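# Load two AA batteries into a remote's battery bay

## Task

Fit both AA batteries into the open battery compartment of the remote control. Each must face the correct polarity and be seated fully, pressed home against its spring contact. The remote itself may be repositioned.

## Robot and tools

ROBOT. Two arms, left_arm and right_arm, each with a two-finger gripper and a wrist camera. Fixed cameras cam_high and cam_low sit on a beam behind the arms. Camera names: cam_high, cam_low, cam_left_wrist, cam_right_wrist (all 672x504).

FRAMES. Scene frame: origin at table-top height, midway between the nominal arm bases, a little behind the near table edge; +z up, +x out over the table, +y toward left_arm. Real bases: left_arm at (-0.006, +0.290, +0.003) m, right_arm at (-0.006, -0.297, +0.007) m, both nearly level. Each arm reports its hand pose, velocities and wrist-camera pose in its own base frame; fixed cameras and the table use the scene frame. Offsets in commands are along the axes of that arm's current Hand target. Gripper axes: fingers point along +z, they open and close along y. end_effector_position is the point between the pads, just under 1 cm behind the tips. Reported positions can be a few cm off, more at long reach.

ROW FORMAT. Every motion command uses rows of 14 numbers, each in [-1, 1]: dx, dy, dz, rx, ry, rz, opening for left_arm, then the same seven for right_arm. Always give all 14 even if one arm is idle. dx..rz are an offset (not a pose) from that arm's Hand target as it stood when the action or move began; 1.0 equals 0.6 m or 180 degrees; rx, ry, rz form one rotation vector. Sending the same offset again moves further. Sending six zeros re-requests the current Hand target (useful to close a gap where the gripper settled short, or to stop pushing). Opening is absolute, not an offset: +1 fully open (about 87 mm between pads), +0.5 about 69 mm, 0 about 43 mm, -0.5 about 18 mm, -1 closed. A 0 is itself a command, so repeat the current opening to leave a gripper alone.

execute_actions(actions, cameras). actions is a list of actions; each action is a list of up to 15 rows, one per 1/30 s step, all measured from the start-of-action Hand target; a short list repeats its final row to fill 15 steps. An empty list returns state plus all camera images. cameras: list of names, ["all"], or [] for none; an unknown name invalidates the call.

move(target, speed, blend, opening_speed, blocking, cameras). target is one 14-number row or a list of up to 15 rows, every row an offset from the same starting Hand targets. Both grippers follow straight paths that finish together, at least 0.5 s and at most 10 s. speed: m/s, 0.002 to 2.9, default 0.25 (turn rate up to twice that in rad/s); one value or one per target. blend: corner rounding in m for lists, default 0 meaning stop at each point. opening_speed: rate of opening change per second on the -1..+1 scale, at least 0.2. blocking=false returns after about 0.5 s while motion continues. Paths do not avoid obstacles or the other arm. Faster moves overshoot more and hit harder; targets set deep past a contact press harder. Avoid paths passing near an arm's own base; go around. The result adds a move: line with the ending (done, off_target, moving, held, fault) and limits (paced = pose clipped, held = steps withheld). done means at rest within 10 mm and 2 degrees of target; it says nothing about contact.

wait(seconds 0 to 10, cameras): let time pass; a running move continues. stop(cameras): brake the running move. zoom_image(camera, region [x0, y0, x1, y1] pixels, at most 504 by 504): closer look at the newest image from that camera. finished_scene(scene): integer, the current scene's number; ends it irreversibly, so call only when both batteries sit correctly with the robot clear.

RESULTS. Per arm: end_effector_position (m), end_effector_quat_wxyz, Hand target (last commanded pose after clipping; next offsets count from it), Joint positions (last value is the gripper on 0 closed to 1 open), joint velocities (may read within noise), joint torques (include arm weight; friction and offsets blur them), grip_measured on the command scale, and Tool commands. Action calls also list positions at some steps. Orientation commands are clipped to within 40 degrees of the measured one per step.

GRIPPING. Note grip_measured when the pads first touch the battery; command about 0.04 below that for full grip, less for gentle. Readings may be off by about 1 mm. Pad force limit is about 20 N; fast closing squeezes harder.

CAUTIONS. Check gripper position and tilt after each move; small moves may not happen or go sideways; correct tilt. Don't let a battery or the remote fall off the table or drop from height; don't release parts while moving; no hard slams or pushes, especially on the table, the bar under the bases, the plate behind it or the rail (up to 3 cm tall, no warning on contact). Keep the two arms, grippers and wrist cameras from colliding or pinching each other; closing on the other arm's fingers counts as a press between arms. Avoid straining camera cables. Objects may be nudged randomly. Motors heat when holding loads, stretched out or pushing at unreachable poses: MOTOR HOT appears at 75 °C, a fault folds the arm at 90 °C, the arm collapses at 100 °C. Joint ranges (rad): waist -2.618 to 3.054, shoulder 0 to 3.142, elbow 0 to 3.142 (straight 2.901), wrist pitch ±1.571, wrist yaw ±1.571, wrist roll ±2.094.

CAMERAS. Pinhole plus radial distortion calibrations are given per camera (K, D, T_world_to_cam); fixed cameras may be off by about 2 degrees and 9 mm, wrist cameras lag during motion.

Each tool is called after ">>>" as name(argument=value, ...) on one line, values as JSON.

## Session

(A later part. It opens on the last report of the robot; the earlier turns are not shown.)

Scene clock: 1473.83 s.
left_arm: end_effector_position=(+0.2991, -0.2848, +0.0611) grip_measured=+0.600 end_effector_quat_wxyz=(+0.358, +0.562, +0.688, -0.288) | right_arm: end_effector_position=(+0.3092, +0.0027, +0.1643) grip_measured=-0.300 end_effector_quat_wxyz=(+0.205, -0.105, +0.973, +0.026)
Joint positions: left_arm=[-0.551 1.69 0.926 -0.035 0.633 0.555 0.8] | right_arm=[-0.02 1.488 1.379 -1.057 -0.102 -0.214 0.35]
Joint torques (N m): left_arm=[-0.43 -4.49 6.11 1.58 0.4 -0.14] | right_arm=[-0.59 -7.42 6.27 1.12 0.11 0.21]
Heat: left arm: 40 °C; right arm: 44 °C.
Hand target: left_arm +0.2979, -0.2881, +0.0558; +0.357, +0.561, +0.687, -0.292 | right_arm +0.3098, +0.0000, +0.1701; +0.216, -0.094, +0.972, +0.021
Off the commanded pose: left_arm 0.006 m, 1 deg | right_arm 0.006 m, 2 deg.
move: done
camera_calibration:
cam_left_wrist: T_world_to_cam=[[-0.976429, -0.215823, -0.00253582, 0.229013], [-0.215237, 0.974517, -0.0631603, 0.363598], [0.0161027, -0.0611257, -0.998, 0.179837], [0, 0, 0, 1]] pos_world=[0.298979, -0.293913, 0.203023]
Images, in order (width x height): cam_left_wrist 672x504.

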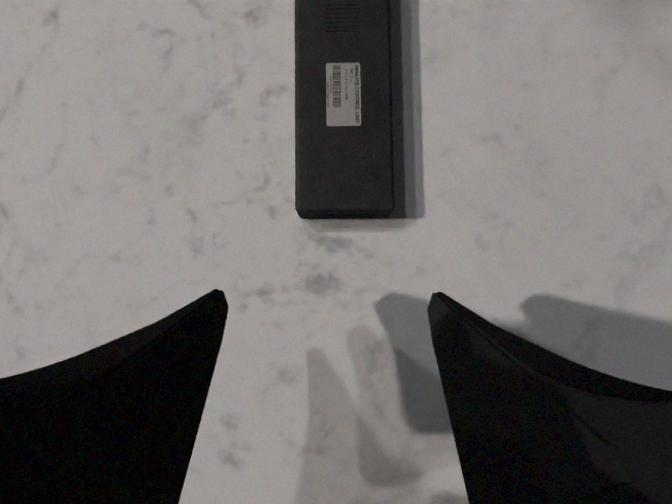

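>>> move(target=[0.0165,-0.007,0.1387,0,0,0,0.6, 0,0,0,0,0,0,-0.3], speed=0.12, cameras=["cam_left_wrist","cam_low"])

>>> zoom_image(camera="cam_low", region=[130, 270, 270, 360])

Scene clock: 1493.40 s.
left_arm: end_effector_position=(+0.2974, -0.3426, -0.0013) grip_measured=+0.600 end_effector_quat_wxyz=(+0.347, +0.565, +0.687, -0.297) | right_arm: end_effector_position=(+0.3092, +0.0027, +0.1643) grip_measured=-0.300 end_effector_quat_wxyz=(+0.205, -0.105, +0.973, +0.026)
Joint positions: left_arm=[-0.683 1.959 0.966 0.234 0.56 0.446 0.8] | right_arm=[-0.02 1.488 1.379 -1.057 -0.102 -0.214 0.35]
Joint torques (N m): left_arm=[-0.38 -5.48 8.69 1.57 0.12 -0.12] | right_arm=[-0.54 -7.2 6.13 1.14 0.1 0.2]
Heat: left arm: 40 °C; right arm: 45 °C.
Hand target: left_arm +0.3063, -0.3501, +0.0000; +0.357, +0.561, +0.687, -0.292 | right_arm +0.3098, +0.0000, +0.1701; +0.216, -0.094, +0.972, +0.021
Off the commanded pose: left_arm 0.012 m, 1 deg | right_arm 0.006 m, 2 deg.
move: off_target (left_arm)
camera_calibration:
cam_left_wrist: T_world_to_cam=[[-0.979757, -0.199125, 0.0206092, 0.221569], [-0.199994, 0.978144, -0.0568838, 0.41245], [-0.00883171, -0.0598541, -0.998168, 0.121943], [0, 0, 0, 1]] pos_world=[0.300649, -0.352017, 0.140615]
Images, in order (width x height): cam_low 672x504, cam_left_wrist 672x504.

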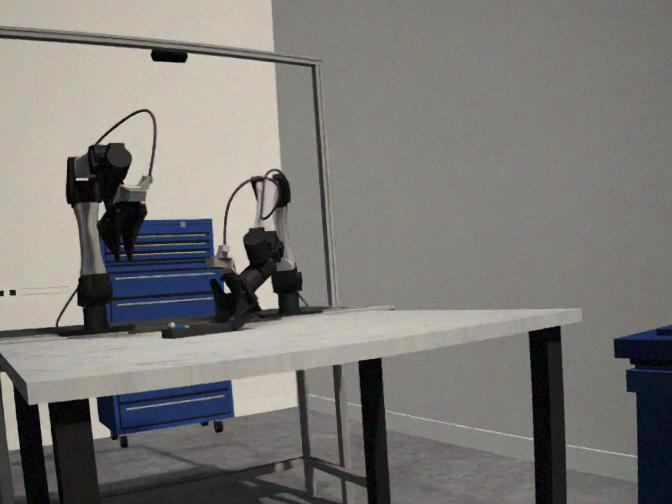

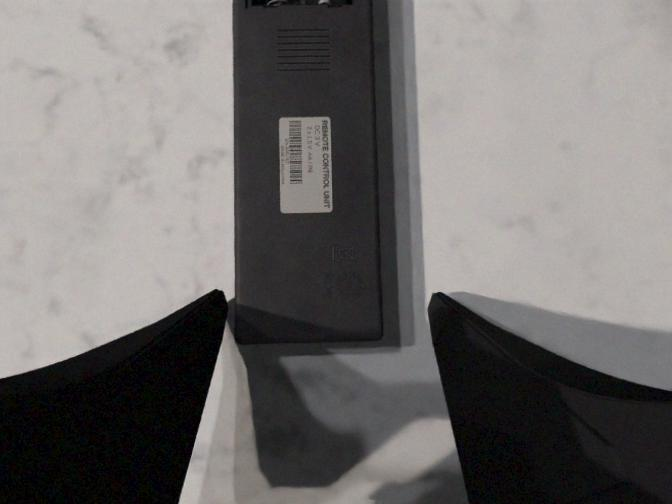

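Scaled by 3.600 from the camera's 672x504 image, which has a finer 960x720 frame.

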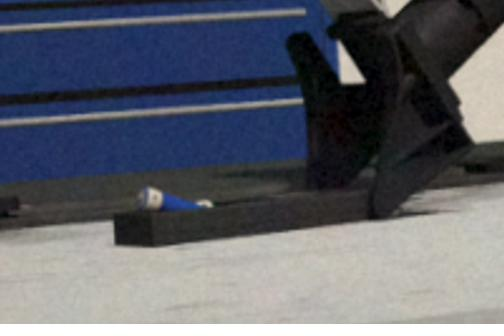

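>>> move(target=[-0.0057,0.0133,0.0082,0,0,0,0.6, 0,0,0,0,0,0,-0.3], speed=0.1, cameras=["cam_left_wrist"])

Scene clock: 1499.90 s.
left_arm: end_effector_position=(+0.3061, -0.3496, -0.0014) grip_measured=+0.600 end_effector_quat_wxyz=(+0.351, +0.564, +0.686, -0.297) | right_arm: end_effector_position=(+0.3092, +0.0027, +0.1643) grip_measured=-0.300 end_effector_quat_wxyz=(+0.205, -0.105, +0.973, +0.026)
Joint positions: left_arm=[-0.683 1.99 1.009 0.232 0.559 0.445 0.8] | right_arm=[-0.02 1.488 1.379 -1.057 -0.102 -0.214 0.35]
Joint torques (N m): left_arm=[0.1 -5.89 9.1 1.42 0.18 -0.1] | right_arm=[-0.79 -7.42 6.32 1.14 0.17 0.2]
Heat: left arm: 40 °C; right arm: 45 °C.
Hand target: left_arm +0.3154, -0.3544, +0.0000; +0.358, +0.561, +0.687, -0.292 | right_arm +0.3098, +0.0000, +0.1701; +0.216, -0.094, +0.972, +0.021
Off the commanded pose: left_arm 0.010 m, 1 deg | right_arm 0.006 m, 2 deg.
move: done
camera_calibration:
cam_left_wrist: T_world_to_cam=[[-0.979721, -0.199769, 0.0154562, 0.228371], [-0.200351, 0.977667, -0.0634503, 0.420929], [-0.00243561, -0.0652602, -0.997865, 0.117686], [0, 0, 0, 1]] pos_world=[0.30836, -0.358227, 0.140613]
Images, in order (width x height): cam_left_wrist 672x504.

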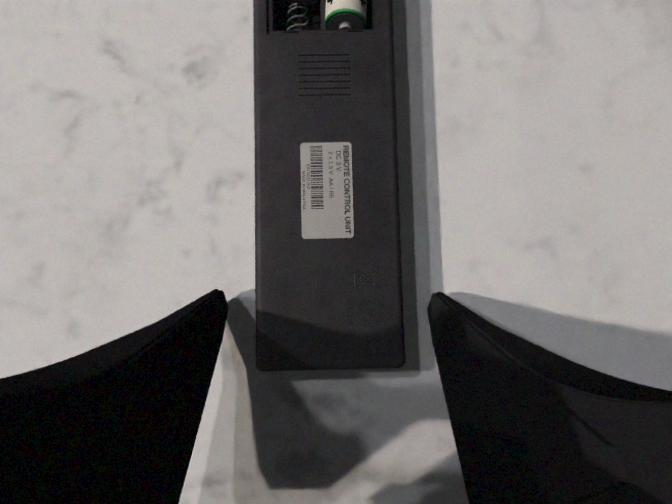

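>>> move(target=[0,0,0,0,0,0,0.0, 0,0,0,0,0,0,-0.3], opening_speed=0.3, cameras=["cam_left_wrist","cam_right_wrist"])

>>> zoom_image(camera="cam_right_wrist", region=[0, 40, 300, 160])

Scene clock: 1504.93 s.
left_arm: end_effector_position=(+0.3067, -0.3492, -0.0016) grip_measured=+0.087 end_effector_quat_wxyz=(+0.352, +0.564, +0.687, -0.295) | right_arm: end_effector_position=(+0.3092, +0.0027, +0.1643) grip_measured=-0.300 end_effector_quat_wxyz=(+0.205, -0.105, +0.973, +0.026)
Joint positions: left_arm=[-0.683 1.99 1.009 0.232 0.555 0.445 0.543] | right_arm=[-0.02 1.488 1.379 -1.057 -0.102 -0.214 0.35]
Joint torques (N m): left_arm=[0.06 -5.91 9.1 1.42 0.21 -0.11] | right_arm=[-0.57 -7.51 6.24 1.08 0.12 0.22]
Heat: left arm: 41 °C; right arm: 45 °C.
Hand target: left_arm +0.3154, -0.3544, +0.0000; +0.358, +0.561, +0.687, -0.292 | right_arm +0.3098, +0.0000, +0.1701; +0.216, -0.094, +0.972, +0.021
Off the commanded pose: left_arm 0.010 m, 1 deg | right_arm 0.006 m, 2 deg.
move: done
camera_calibration:
cam_left_wrist: T_world_to_cam=[[-0.979121, -0.202845, 0.0132733, 0.227808], [-0.203278, 0.977179, -0.0616389, 0.421362], [-0.000467285, -0.0630502, -0.99801, 0.117601], [0, 0, 0, 1]] pos_world=[0.308761, -0.358122, 0.140315]
cam_right_wrist: T_world_to_cam=[[0.232118, -0.972586, -0.0140379, -0.070695], [-0.878343, -0.215782, 0.426557, 0.22447], [-0.417893, -0.0866813, -0.904352, 0.423628], [0, 0, 0, 1]] pos_world=[0.390602, 0.0164003, 0.286367]
Images, in order (width x height): cam_left_wrist 672x504, cam_right_wrist 672x504.

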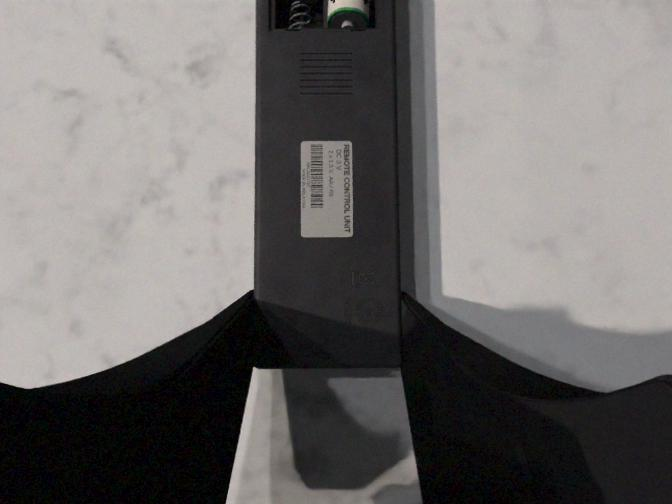

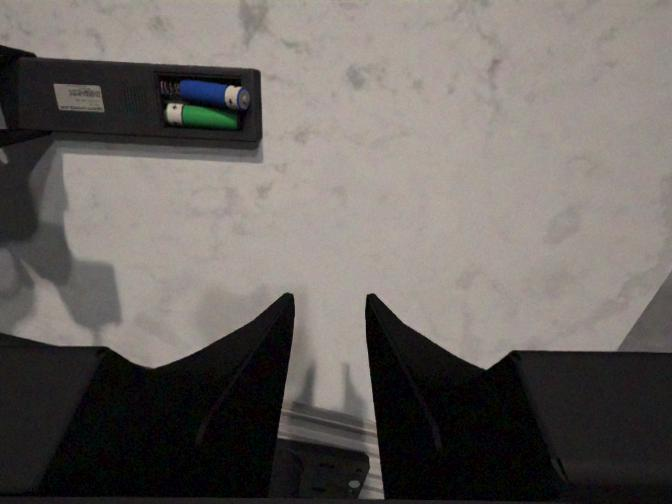

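Scaled by 1.680 from the camera's 672x504 image, which has a finer 960x720 frame.

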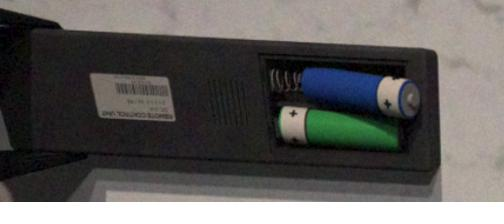

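>>> move(target=[0,0,0,0,0,0,0.0, -0.0063,0.1132,0.159,0,0,0,-1], speed=0.2, opening_speed=1.0, cameras=["cam_right_wrist"])

>>> zoom_image(camera="cam_right_wrist", region=[100, 100, 400, 300])

Scene clock: 1529.97 s.
left_arm: end_effector_position=(+0.3067, -0.3492, -0.0016) grip_measured=+0.087 end_effector_quat_wxyz=(+0.352, +0.564, +0.687, -0.295) | right_arm: end_effector_position=(+0.3339, +0.0730, +0.0837) grip_measured=-1.000 end_effector_quat_wxyz=(+0.204, -0.101, +0.974, +0.023)
Joint positions: left_arm=[-0.683 1.99 1.009 0.232 0.555 0.445 0.543] | right_arm=[0.214 1.617 1.184 -0.725 0 0.008 0]
Joint torques (N m): left_arm=[0.08 -5.89 9.07 1.42 0.21 -0.1] | right_arm=[0.39 -7.01 5.96 1.34 0.13 0.21]
Heat: left arm: 43 °C; right arm: 45 °C.
Hand target: left_arm +0.3154, -0.3544, +0.0000; +0.358, +0.561, +0.687, -0.292 | right_arm +0.3398, +0.0750, +0.0852; +0.216, -0.094, +0.972, +0.021
Off the commanded pose: left_arm 0.010 m, 1 deg | right_arm 0.006 m, 2 deg.
move: done
camera_calibration:
cam_right_wrist: T_world_to_cam=[[0.222741, -0.974829, -0.00971445, -0.0062802], [-0.879308, -0.205198, 0.42978, 0.294971], [-0.420955, -0.0871874, -0.902881, 0.368045], [0, 0, 0, 1]] pos_world=[0.4157, 0.0864941, 0.205467]
Images, in order (width x height): cam_right_wrist 672x504.

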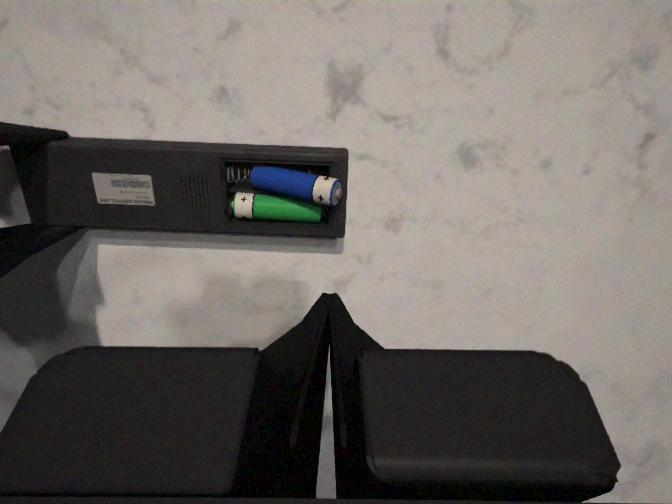

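Scaled by 1.680 from the camera's 672x504 image, which has a finer 960x720 frame.

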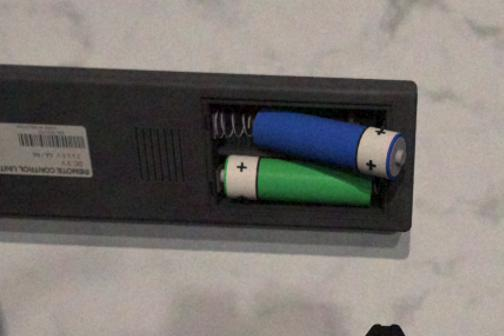

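>>> move(target=[0,0,0,0,0,0,0.0, 0.0423,0.0125,0.1055,0,0,0,-1], speed=0.15, cameras=["cam_right_wrist","cam_low"])

>>> zoom_image(camera="cam_right_wrist", region=[200, 150, 450, 350])

>>> zoom_image(camera="cam_low", region=[150, 270, 250, 350])

Scene clock: 1548.27 s.
left_arm: end_effector_position=(+0.3067, -0.3492, -0.0016) grip_measured=+0.087 end_effector_quat_wxyz=(+0.352, +0.564, +0.687, -0.295) | right_arm: end_effector_position=(+0.3361, +0.0795, +0.0159) grip_measured=-1.000 end_effector_quat_wxyz=(+0.204, -0.098, +0.974, +0.022)
Joint positions: left_arm=[-0.683 1.99 1.009 0.232 0.555 0.445 0.543] | right_arm=[0.234 1.716 1.009 -0.451 0.01 0.03 0]
Joint torques (N m): left_arm=[0.05 -5.9 9.11 1.42 0.22 -0.1] | right_arm=[0.34 -7.09 5.79 1.3 0.19 0.13]
Heat: left arm: 44 °C; right arm: 44 °C.
Hand target: left_arm +0.3154, -0.3544, +0.0000; +0.358, +0.561, +0.687, -0.292 | right_arm +0.3421, +0.0830, +0.0171; +0.216, -0.094, +0.972, +0.021
Off the commanded pose: left_arm 0.010 m, 1 deg | right_arm 0.007 m, 1 deg.
move: done
camera_calibration:
cam_right_wrist: T_world_to_cam=[[0.218393, -0.975816, -0.00936262, 0.000427102], [-0.88011, -0.2011, 0.430076, 0.327405], [-0.421557, -0.0856852, -0.902744, 0.308472], [0, 0, 0, 1]] pos_world=[0.418098, 0.0926892, 0.137667]
Images, in order (width x height): cam_low 672x504, cam_right_wrist 672x504.

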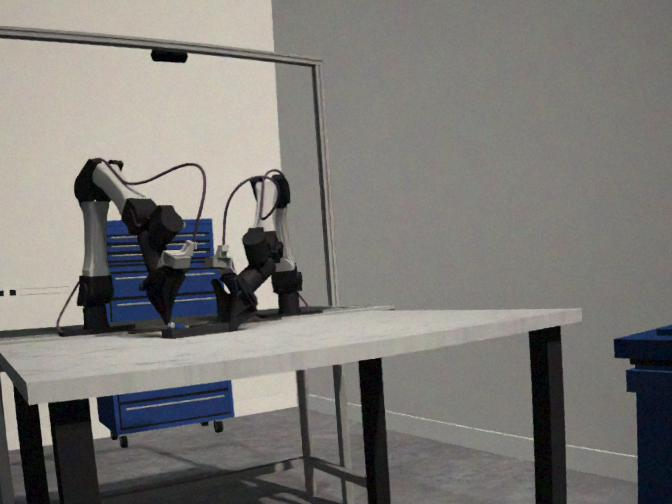

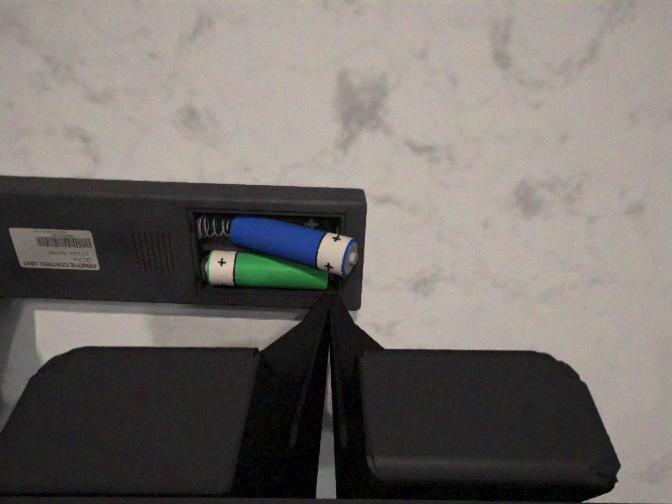

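Scaled by 2.016 from the camera's 672x504 image, which has a finer 960x720 frame.

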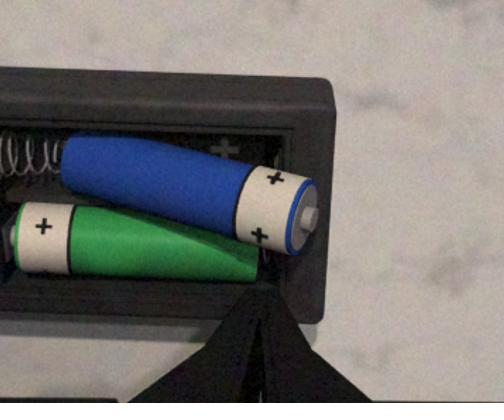

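Scaled by 5.040 from the camera's 672x504 image, which has a finer 960x720 frame.

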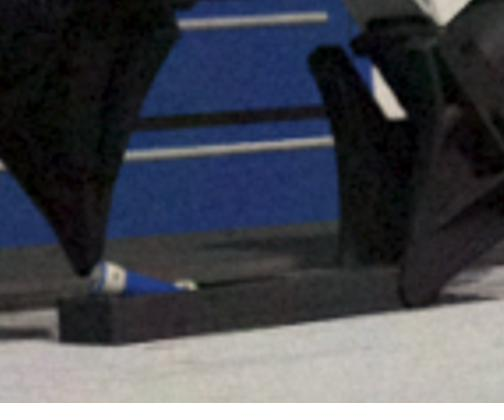

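>>> move(target=[[0,0,0,0,0,0,0.0, 0.0056,0,0.0121,0,0,0,-1],[0,0,0,0,0,0,0.0, -0.0094,0,0.0192,0,0,0,-1]], speed=0.05, cameras=["cam_right_wrist","cam_low"])

>>> zoom_image(camera="cam_right_wrist", region=[200, 150, 450, 350])

>>> zoom_image(camera="cam_low", region=[150, 270, 250, 350])

Scene clock: 1555.33 s.
left_arm: end_effector_position=(+0.3068, -0.3492, -0.0016) grip_measured=+0.087 end_effector_quat_wxyz=(+0.352, +0.564, +0.687, -0.295) | right_arm: end_effector_position=(+0.3405, +0.0805, +0.0062) grip_measured=-1.000 end_effector_quat_wxyz=(+0.202, -0.098, +0.974, +0.022)
Joint positions: left_arm=[-0.683 1.99 1.009 0.232 0.554 0.445 0.543] | right_arm=[0.234 1.753 1.011 -0.421 0.01 0.03 0]
Joint torques (N m): left_arm=[0.03 -5.93 9.09 1.42 0.23 -0.09] | right_arm=[0.42 -6.34 7.47 1.26 0.12 0.17]
Heat: left arm: 44 °C; right arm: 44 °C.
Hand target: left_arm +0.3154, -0.3544, +0.0000; +0.358, +0.561, +0.687, -0.292 | right_arm +0.3518, +0.0848, +0.0089; +0.216, -0.094, +0.972, +0.020
Off the commanded pose: left_arm 0.010 m, 1 deg | right_arm 0.013 m, 2 deg.
move: off_target (right_arm)
camera_calibration:
cam_right_wrist: T_world_to_cam=[[0.218165, -0.975871, -0.00891529, 0.000381341], [-0.878296, -0.200317, 0.43413, 0.334887], [-0.425441, -0.0868818, -0.900806, 0.30311], [0, 0, 0, 1]] pos_world=[0.423002, 0.0937905, 0.127662]
Images, in order (width x height): cam_low 672x504, cam_right_wrist 672x504.

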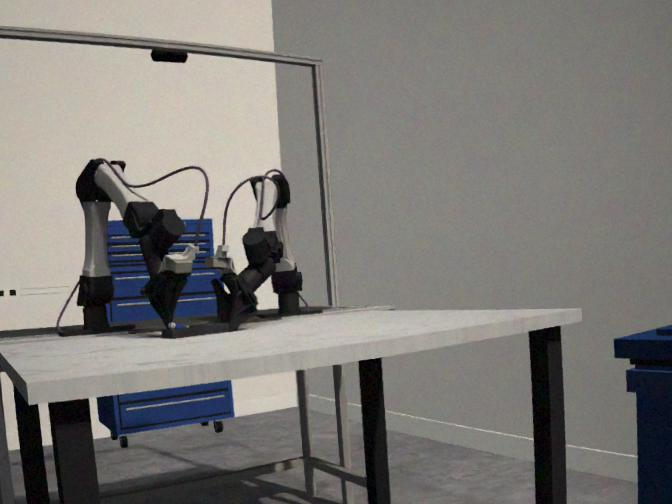

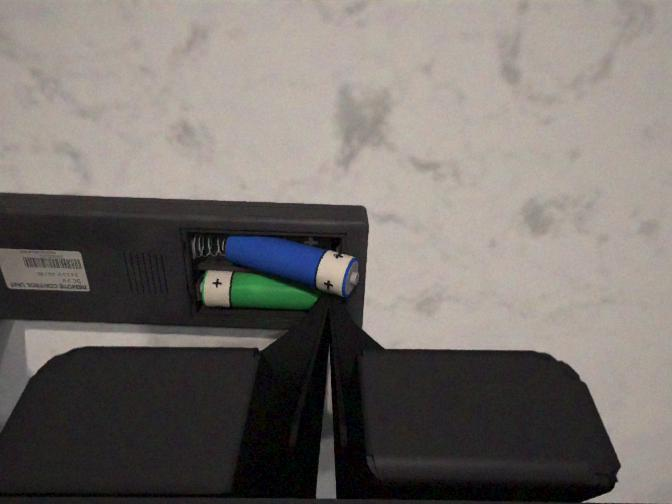

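Scaled by 2.016 from the camera's 672x504 image, which has a finer 960x720 frame.

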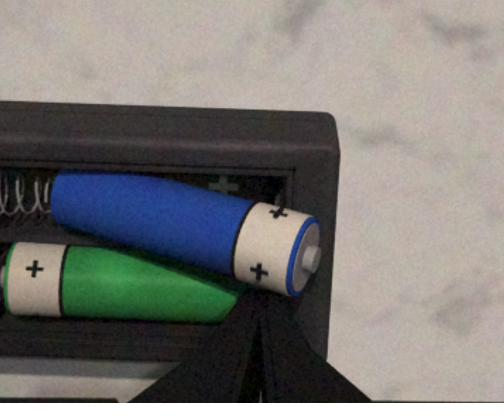

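Scaled by 5.040 from the camera's 672x504 image, which has a finer 960x720 frame.

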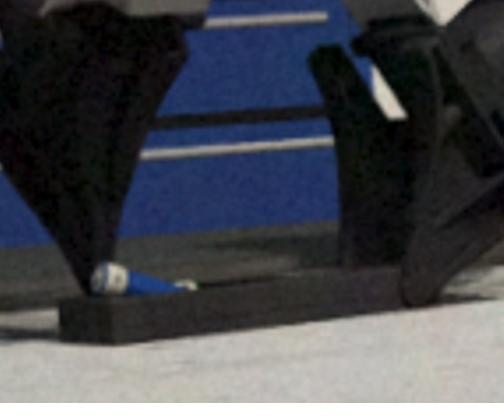

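>>> move(target=[0,0,0,0,0,0,0.0, -0.012,0,0.0055,0,0,0,-1], speed=0.05, cameras=["cam_right_wrist","cam_low"])

>>> zoom_image(camera="cam_right_wrist", region=[200, 150, 450, 350])

>>> zoom_image(camera="cam_low", region=[150, 270, 250, 350])

Scene clock: 1558.80 s.
left_arm: end_effector_position=(+0.3080, -0.3488, -0.0016) grip_measured=+0.087 end_effector_quat_wxyz=(+0.352, +0.562, +0.689, -0.292) | right_arm: end_effector_position=(+0.3473, +0.0821, +0.0064) grip_measured=-1.000 end_effector_quat_wxyz=(+0.200, -0.098, +0.975, +0.021)
Joint positions: left_arm=[-0.683 1.99 1.01 0.232 0.547 0.441 0.543] | right_arm=[0.234 1.781 1.047 -0.433 0.01 0.03 0]
Joint torques (N m): left_arm=[0.06 -5.87 9.05 1.42 0.3 -0.04] | right_arm=[0.64 -6.56 7.56 1.33 0.15 0.2]
Heat: left arm: 44 °C; right arm: 44 °C.
Hand target: left_arm +0.3154, -0.3544, +0.0000; +0.358, +0.561, +0.687, -0.292 | right_arm +0.3596, +0.0864, +0.0091; +0.216, -0.094, +0.972, +0.021
Off the commanded pose: left_arm 0.009 m, 1 deg | right_arm 0.013 m, 2 deg.
move: off_target (right_arm)
camera_calibration:
cam_right_wrist: T_world_to_cam=[[0.217836, -0.975944, -0.00904129, 0.000609944], [-0.876519, -0.199702, 0.437987, 0.340417], [-0.429257, -0.0874846, -0.898936, 0.307642], [0, 0, 0, 1]] pos_world=[0.430307, 0.095491, 0.127458]
Images, in order (width x height): cam_low 672x504, cam_right_wrist 672x504.

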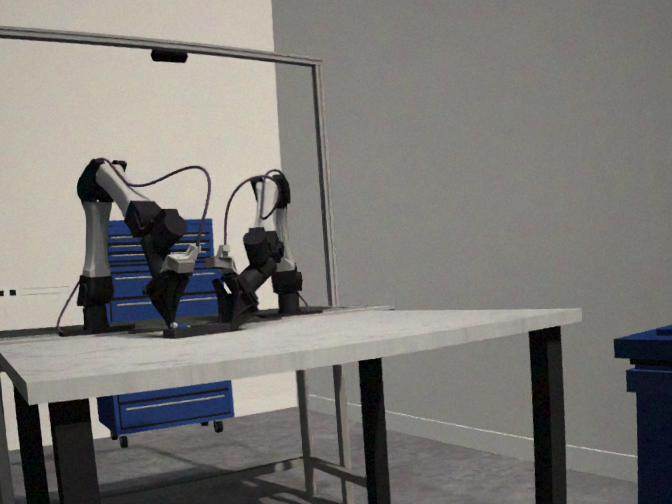

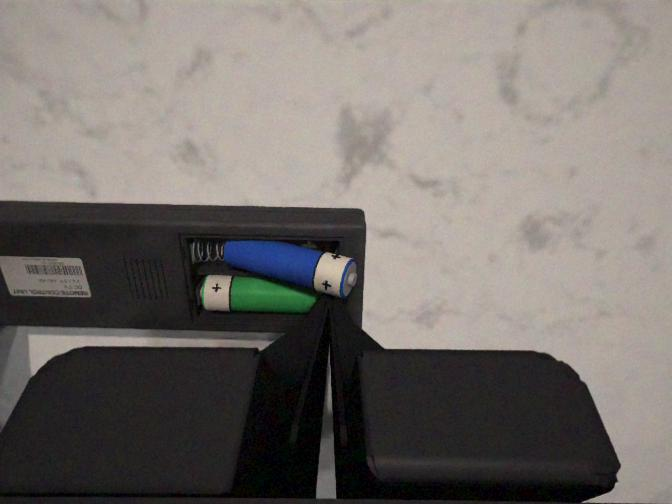

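Scaled by 2.016 from the camera's 672x504 image, which has a finer 960x720 frame.

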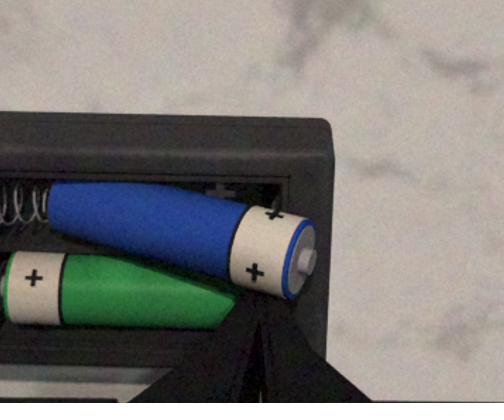

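Scaled by 5.040 from the camera's 672x504 image, which has a finer 960x720 frame.

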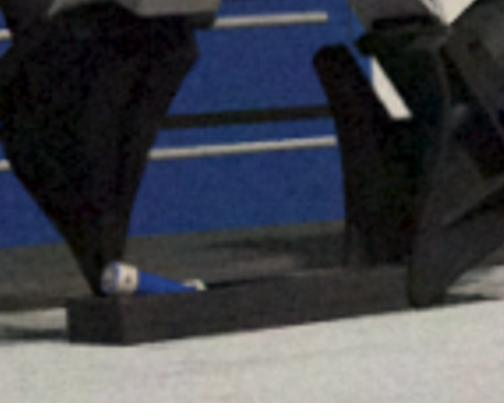

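>>> move(target=[[0,0,0,0,0,0,0.0, -0.049,0.0016,-0.1243,0,0,0,-1],[0,0,0,0,0,0,0.0, -0.052,-0.0015,-0.143,0.144,0.0736,0.4861,-0.2]], speed=[0.08,0.25], blend=[0.01,0], cameras=["cam_right_wrist","cam_high"])

>>> zoom_image(camera="cam_right_wrist", region=[200, 200, 450, 400])

Scene clock: 1576.00 s.
left_arm: end_effector_position=(+0.3080, -0.3488, -0.0016) grip_measured=+0.087 end_effector_quat_wxyz=(+0.352, +0.562, +0.689, -0.292) | right_arm: end_effector_position=(+0.3441, +0.0823, +0.0954) grip_measured=-0.200 end_effector_quat_wxyz=(+0.052, +0.631, +0.772, -0.057)
Joint positions: left_arm=[-0.683 1.99 1.01 0.232 0.547 0.441 0.543] | right_arm=[0.194 1.908 1.614 -1.298 0.152 1.567 0.4]
Joint torques (N m): left_arm=[0.03 -5.87 9.02 1.42 0.31 -0.05] | right_arm=[-0.75 -7.99 7.58 0.35 0.09 0.25]
Heat: left arm: 45 °C; right arm: 46 °C.
Hand target: left_arm +0.3154, -0.3544, +0.0000; +0.358, +0.561, +0.687, -0.292 | right_arm +0.3520, +0.0840, +0.1001; +0.054, +0.641, +0.764, -0.045
Off the commanded pose: left_arm 0.009 m, 1 deg | right_arm 0.009 m, 2 deg.
move: done
camera_calibration:
cam_right_wrist: T_world_to_cam=[[-0.977234, -0.211864, 0.011326, 0.348702], [-0.154084, 0.74539, 0.648577, -0.0478524], [-0.145852, 0.632066, -0.761065, 0.216389], [0, 0, 0, 1]] pos_world=[0.364951, -0.0272264, 0.191773]
Images, in order (width x height): cam_high 672x504, cam_right_wrist 672x504.

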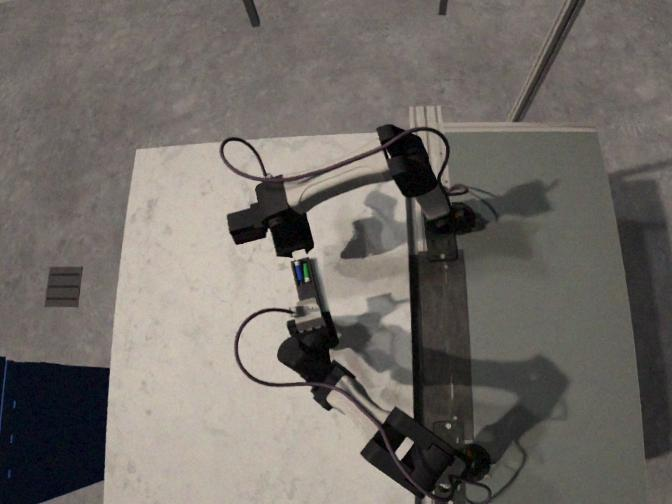

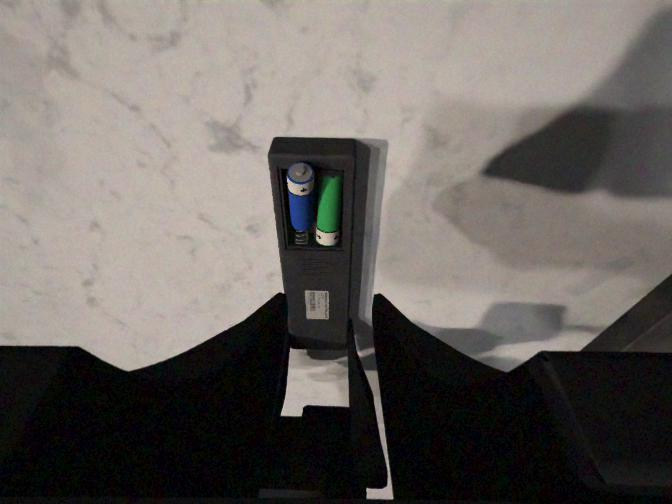

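Scaled by 2.016 from the camera's 672x504 image, which has a finer 960x720 frame.

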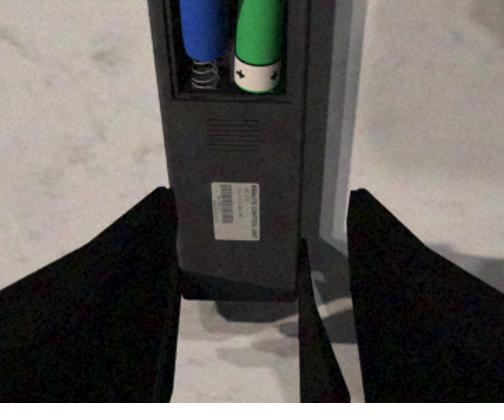

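>>> move(target=[0,0,0,0,0,0,0.0, 0.0182,0.0273,0.1222,0,0,0,-0.2], speed=0.12, cameras=["cam_right_wrist","cam_low"])

>>> zoom_image(camera="cam_right_wrist", region=[200, 200, 450, 400])

>>> zoom_image(camera="cam_low", region=[150, 270, 250, 350])

Scene clock: 1588.30 s.
left_arm: end_effector_position=(+0.3080, -0.3488, -0.0016) grip_measured=+0.087 end_effector_quat_wxyz=(+0.352, +0.562, +0.689, -0.292) | right_arm: end_effector_position=(+0.3623, +0.0861, +0.0257) grip_measured=-0.200 end_effector_quat_wxyz=(+0.052, +0.632, +0.771, -0.056)
Joint positions: left_arm=[-0.683 1.99 1.01 0.232 0.547 0.441 0.543] | right_arm=[0.194 2.024 1.497 -1.064 0.151 1.567 0.4]
Joint torques (N m): left_arm=[0.08 -5.91 9.01 1.42 0.29 -0.05] | right_arm=[-0.66 -9.54 5.5 0.51 0.12 0.27]
Heat: left arm: 45 °C; right arm: 46 °C.
Hand target: left_arm +0.3154, -0.3544, +0.0000; +0.358, +0.561, +0.687, -0.292 | right_arm +0.3680, +0.0874, +0.0259; +0.054, +0.641, +0.764, -0.045
Off the commanded pose: left_arm 0.009 m, 1 deg | right_arm 0.006 m, 2 deg.
move: done
camera_calibration:
cam_right_wrist: T_world_to_cam=[[-0.977414, -0.211076, 0.0104352, 0.368138], [-0.153885, 0.744689, 0.649429, -0.00267112], [-0.14485, 0.633155, -0.760351, 0.163185], [0, 0, 0, 1]] pos_world=[0.383049, -0.023627, 0.121971]
Images, in order (width x height): cam_low 672x504, cam_right_wrist 672x504.

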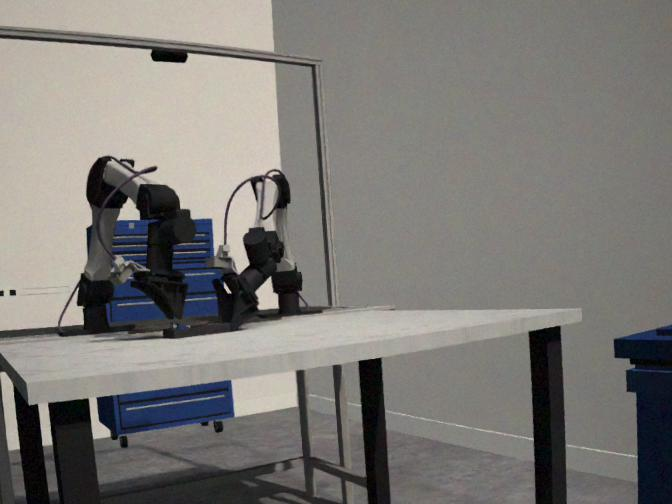

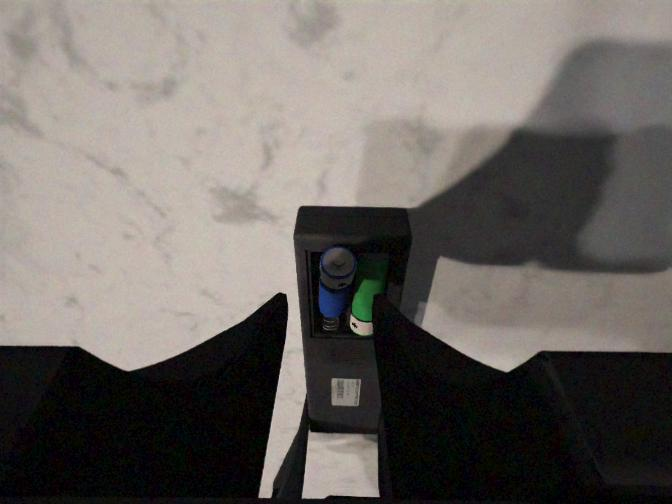

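Scaled by 2.016 from the camera's 672x504 image, which has a finer 960x720 frame.

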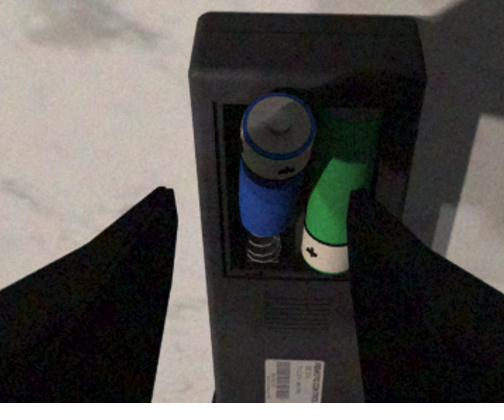

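Scaled by 5.040 from the camera's 672x504 image, which has a finer 960x720 frame.

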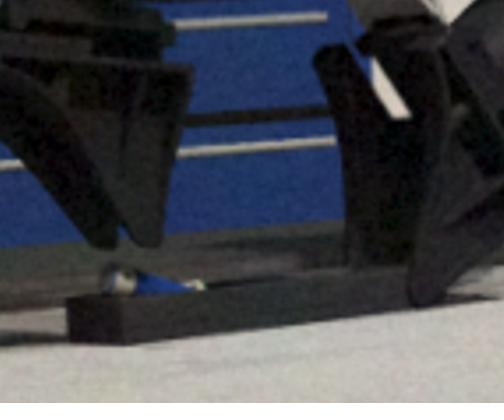

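>>> move(target=[[0,0,0,0,0,0,0.0, 0.004,0,0.0275,0,0,0,-0.2],[0,0,0,0,0,0,0.0, 0.004,0,0.0275,0,0,0,-0.7]], speed=0.08, opening_speed=0.25, cameras=["cam_right_wrist","cam_low"])

>>> zoom_image(camera="cam_right_wrist", region=[200, 200, 450, 400])

>>> zoom_image(camera="cam_low", region=[150, 270, 250, 350])

Scene clock: 1600.50 s.
left_arm: end_effector_position=(+0.3080, -0.3488, -0.0016) grip_measured=+0.087 end_effector_quat_wxyz=(+0.352, +0.562, +0.689, -0.292) | right_arm: end_effector_position=(+0.3632, +0.0862, +0.0103) grip_measured=-0.620 end_effector_quat_wxyz=(+0.053, +0.632, +0.771, -0.054)
Joint positions: left_arm=[-0.683 1.99 1.01 0.232 0.547 0.441 0.543] | right_arm=[0.194 2.041 1.458 -1.004 0.151 1.568 0.19]
Joint torques (N m): left_arm=[0.08 -5.89 9.02 1.42 0.31 -0.05] | right_arm=[-0.44 -9.18 5.31 0.49 0.1 0.25]
Heat: left arm: 45 °C; right arm: 46 °C.
Hand target: left_arm +0.3154, -0.3544, +0.0000; +0.358, +0.561, +0.687, -0.292 | right_arm +0.3679, +0.0875, +0.0091; +0.054, +0.641, +0.764, -0.045
Off the commanded pose: left_arm 0.009 m, 1 deg | right_arm 0.005 m, 2 deg.
move: done
camera_calibration:
cam_right_wrist: T_world_to_cam=[[-0.977525, -0.210738, 0.00578982, 0.369252], [-0.15658, 0.744151, 0.649402, 0.00834273], [-0.141162, 0.6339, -0.760423, 0.150078], [0, 0, 0, 1]] pos_world=[0.383445, -0.0235276, 0.106567]
Images, in order (width x height): cam_low 672x504, cam_right_wrist 672x504.

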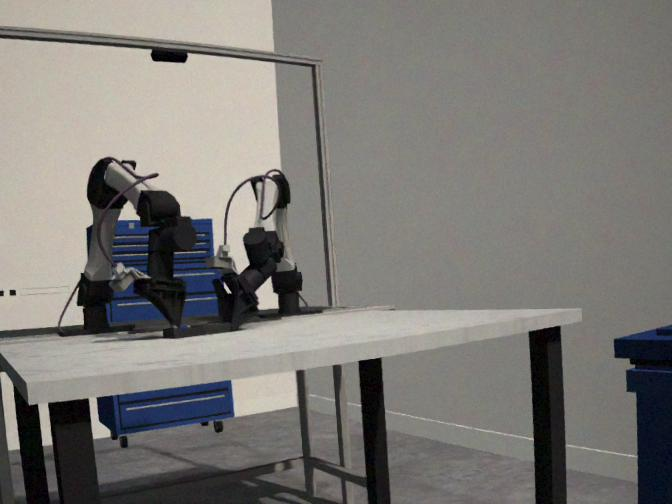

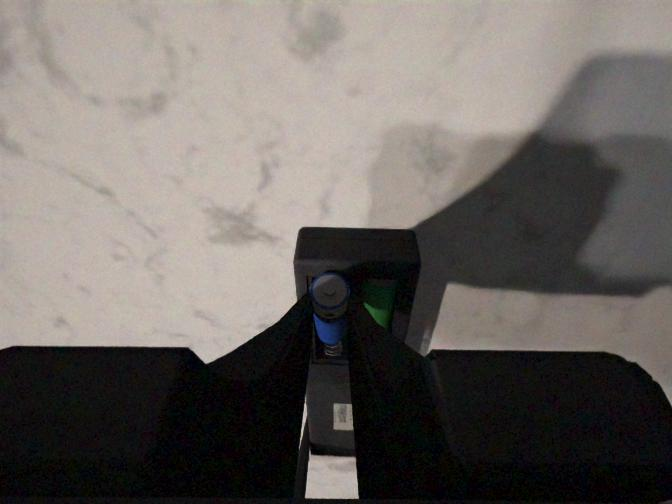

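Scaled by 2.016 from the camera's 672x504 image, which has a finer 960x720 frame.

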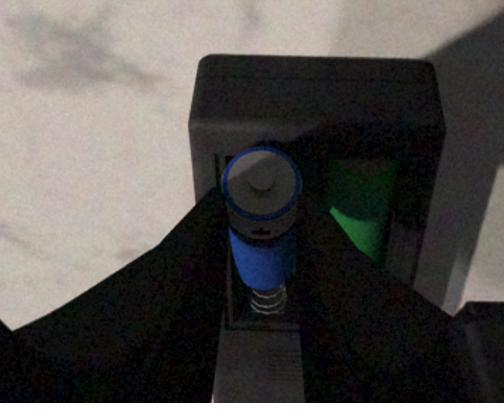

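Scaled by 5.040 from the camera's 672x504 image, which has a finer 960x720 frame.

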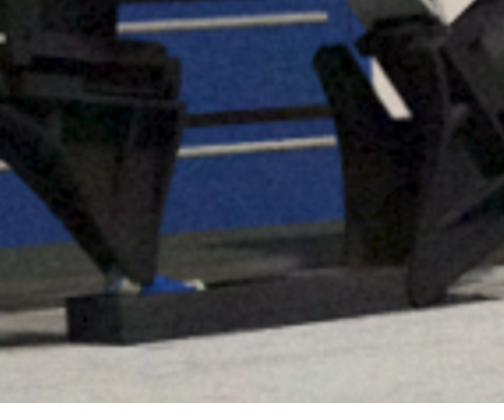

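>>> move(target=[0,0,0,0,0,0,0.0, 0.0172,-0.0005,0.0027,0,0,0,-0.72], speed=0.05, cameras=["cam_right_wrist","cam_low"])

>>> zoom_image(camera="cam_right_wrist", region=[200, 200, 450, 400])

>>> zoom_image(camera="cam_low", region=[150, 270, 250, 350])

Scene clock: 1608.17 s.
left_arm: end_effector_position=(+0.3080, -0.3488, -0.0016) grip_measured=+0.087 end_effector_quat_wxyz=(+0.352, +0.562, +0.689, -0.292) | right_arm: end_effector_position=(+0.3623, +0.0892, +0.0095) grip_measured=-0.620 end_effector_quat_wxyz=(+0.053, +0.637, +0.767, -0.054)
Joint positions: left_arm=[-0.683 1.99 1.01 0.232 0.547 0.441 0.543] | right_arm=[0.202 2.041 1.455 -1.004 0.151 1.589 0.19]
Joint torques (N m): left_arm=[0.06 -5.91 9.03 1.42 0.31 -0.05] | right_arm=[0.79 -8.73 5.26 0.56 0.12 0.31]
Heat: left arm: 45 °C; right arm: 45 °C.
Hand target: left_arm +0.3154, -0.3544, +0.0000; +0.358, +0.561, +0.687, -0.292 | right_arm +0.3659, +0.0974, +0.0061; +0.054, +0.641, +0.764, -0.045
Off the commanded pose: left_arm 0.009 m, 1 deg | right_arm 0.009 m, 1 deg.
move: done
camera_calibration:
cam_right_wrist: T_world_to_cam=[[-0.980284, -0.197513, 0.00563327, 0.368883], [-0.146614, 0.746186, 0.649393, 0.00280504], [-0.132467, 0.635763, -0.760432, 0.144217], [0, 0, 0, 1]] pos_world=[0.381126, -0.0209213, 0.105767]
Images, in order (width x height): cam_low 672x504, cam_right_wrist 672x504.

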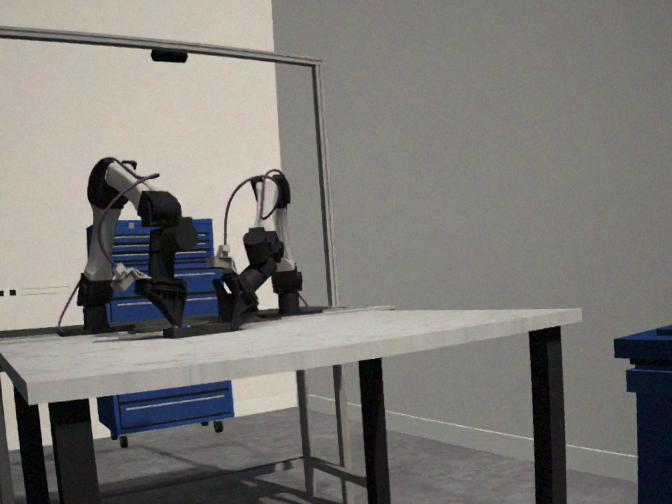

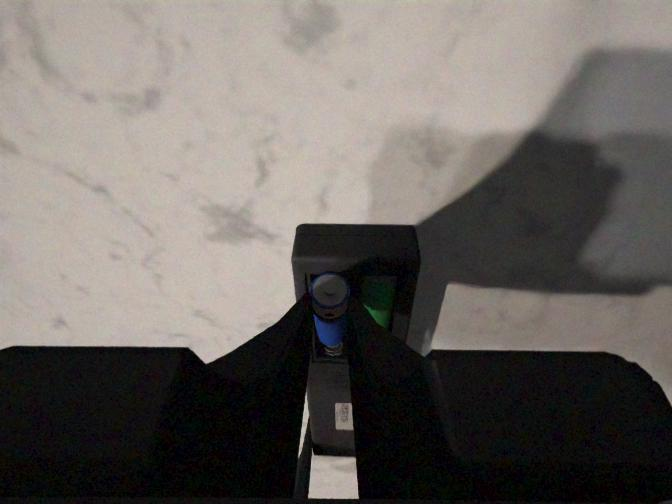

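Scaled by 2.016 from the camera's 672x504 image, which has a finer 960x720 frame.

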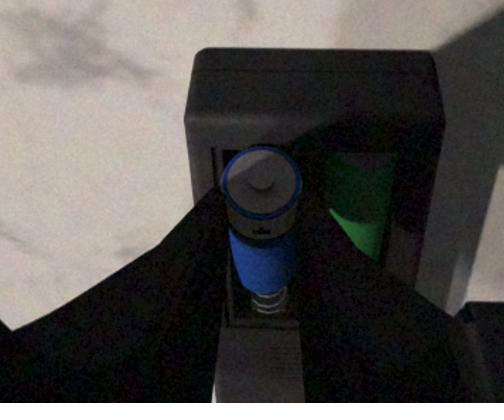

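Scaled by 5.040 from the camera's 672x504 image, which has a finer 960x720 frame.

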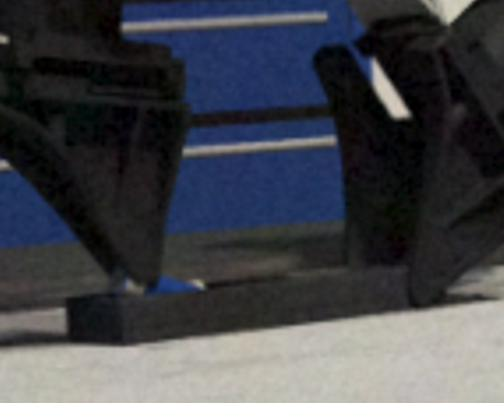

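>>> move(target=[0,0,0,0,0,0,0.0, 0.0137,-0.0004,0.0022,0,0,0,-0.72], speed=0.05, cameras=["cam_right_wrist","cam_low"])

>>> zoom_image(camera="cam_right_wrist", region=[200, 200, 450, 400])

>>> zoom_image(camera="cam_low", region=[150, 270, 250, 350])

Scene clock: 1612.07 s.
left_arm: end_effector_position=(+0.3080, -0.3488, -0.0016) grip_measured=+0.087 end_effector_quat_wxyz=(+0.352, +0.562, +0.689, -0.292) | right_arm: end_effector_position=(+0.3620, +0.0911, +0.0090) grip_measured=-0.620 end_effector_quat_wxyz=(+0.058, +0.639, +0.765, -0.058)
Joint positions: left_arm=[-0.683 1.99 1.01 0.232 0.547 0.441 0.543] | right_arm=[0.213 2.041 1.453 -1.004 0.163 1.607 0.19]
Joint torques (N m): left_arm=[0.08 -5.87 9.02 1.42 0.31 -0.05] | right_arm=[1.51 -8.12 4.81 0.63 0 0.3]
Heat: left arm: 46 °C; right arm: 44 °C.
Hand target: left_arm +0.3154, -0.3544, +0.0000; +0.358, +0.561, +0.687, -0.292 | right_arm +0.3643, +0.1051, +0.0037; +0.054, +0.641, +0.764, -0.045
Off the commanded pose: left_arm 0.009 m, 1 deg | right_arm 0.015 m, 2 deg.
move: off_target (right_arm)
camera_calibration:
cam_right_wrist: T_world_to_cam=[[-0.981392, -0.191966, 0.00430096, 0.368753], [-0.144833, 0.754767, 0.639805, 0.000320566], [-0.126067, 0.627276, -0.768526, 0.141015], [0, 0, 0, 1]] pos_world=[0.379715, -0.0179093, 0.106583]
Images, in order (width x height): cam_low 672x504, cam_right_wrist 672x504.

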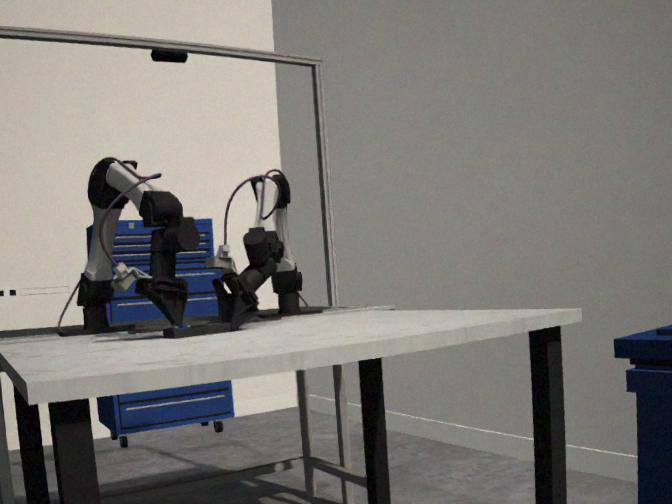

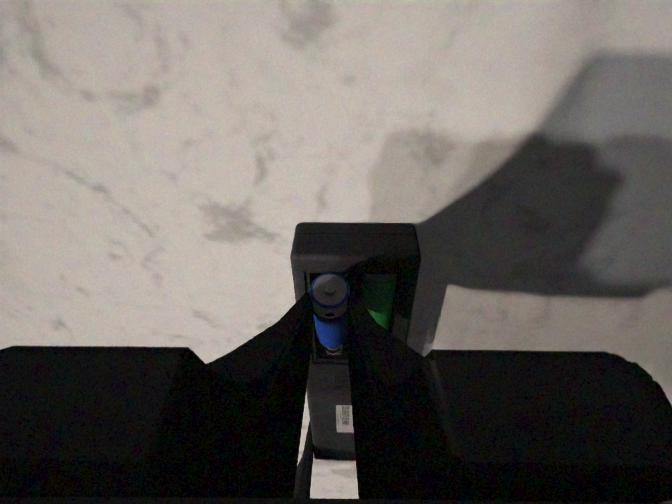

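Scaled by 2.016 from the camera's 672x504 image, which has a finer 960x720 frame.

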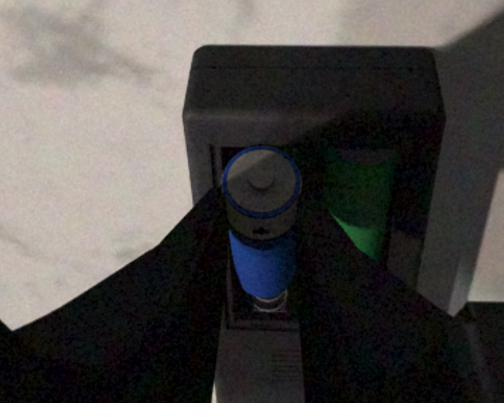

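Scaled by 5.040 from the camera's 672x504 image, which has a finer 960x720 frame.

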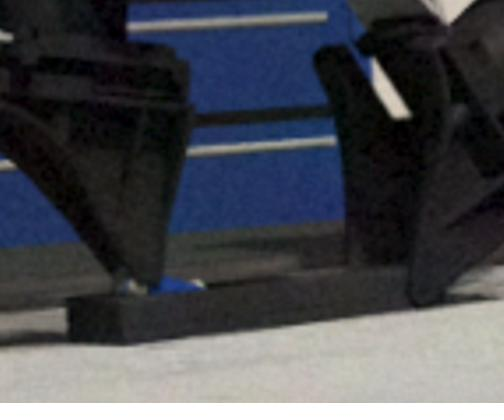

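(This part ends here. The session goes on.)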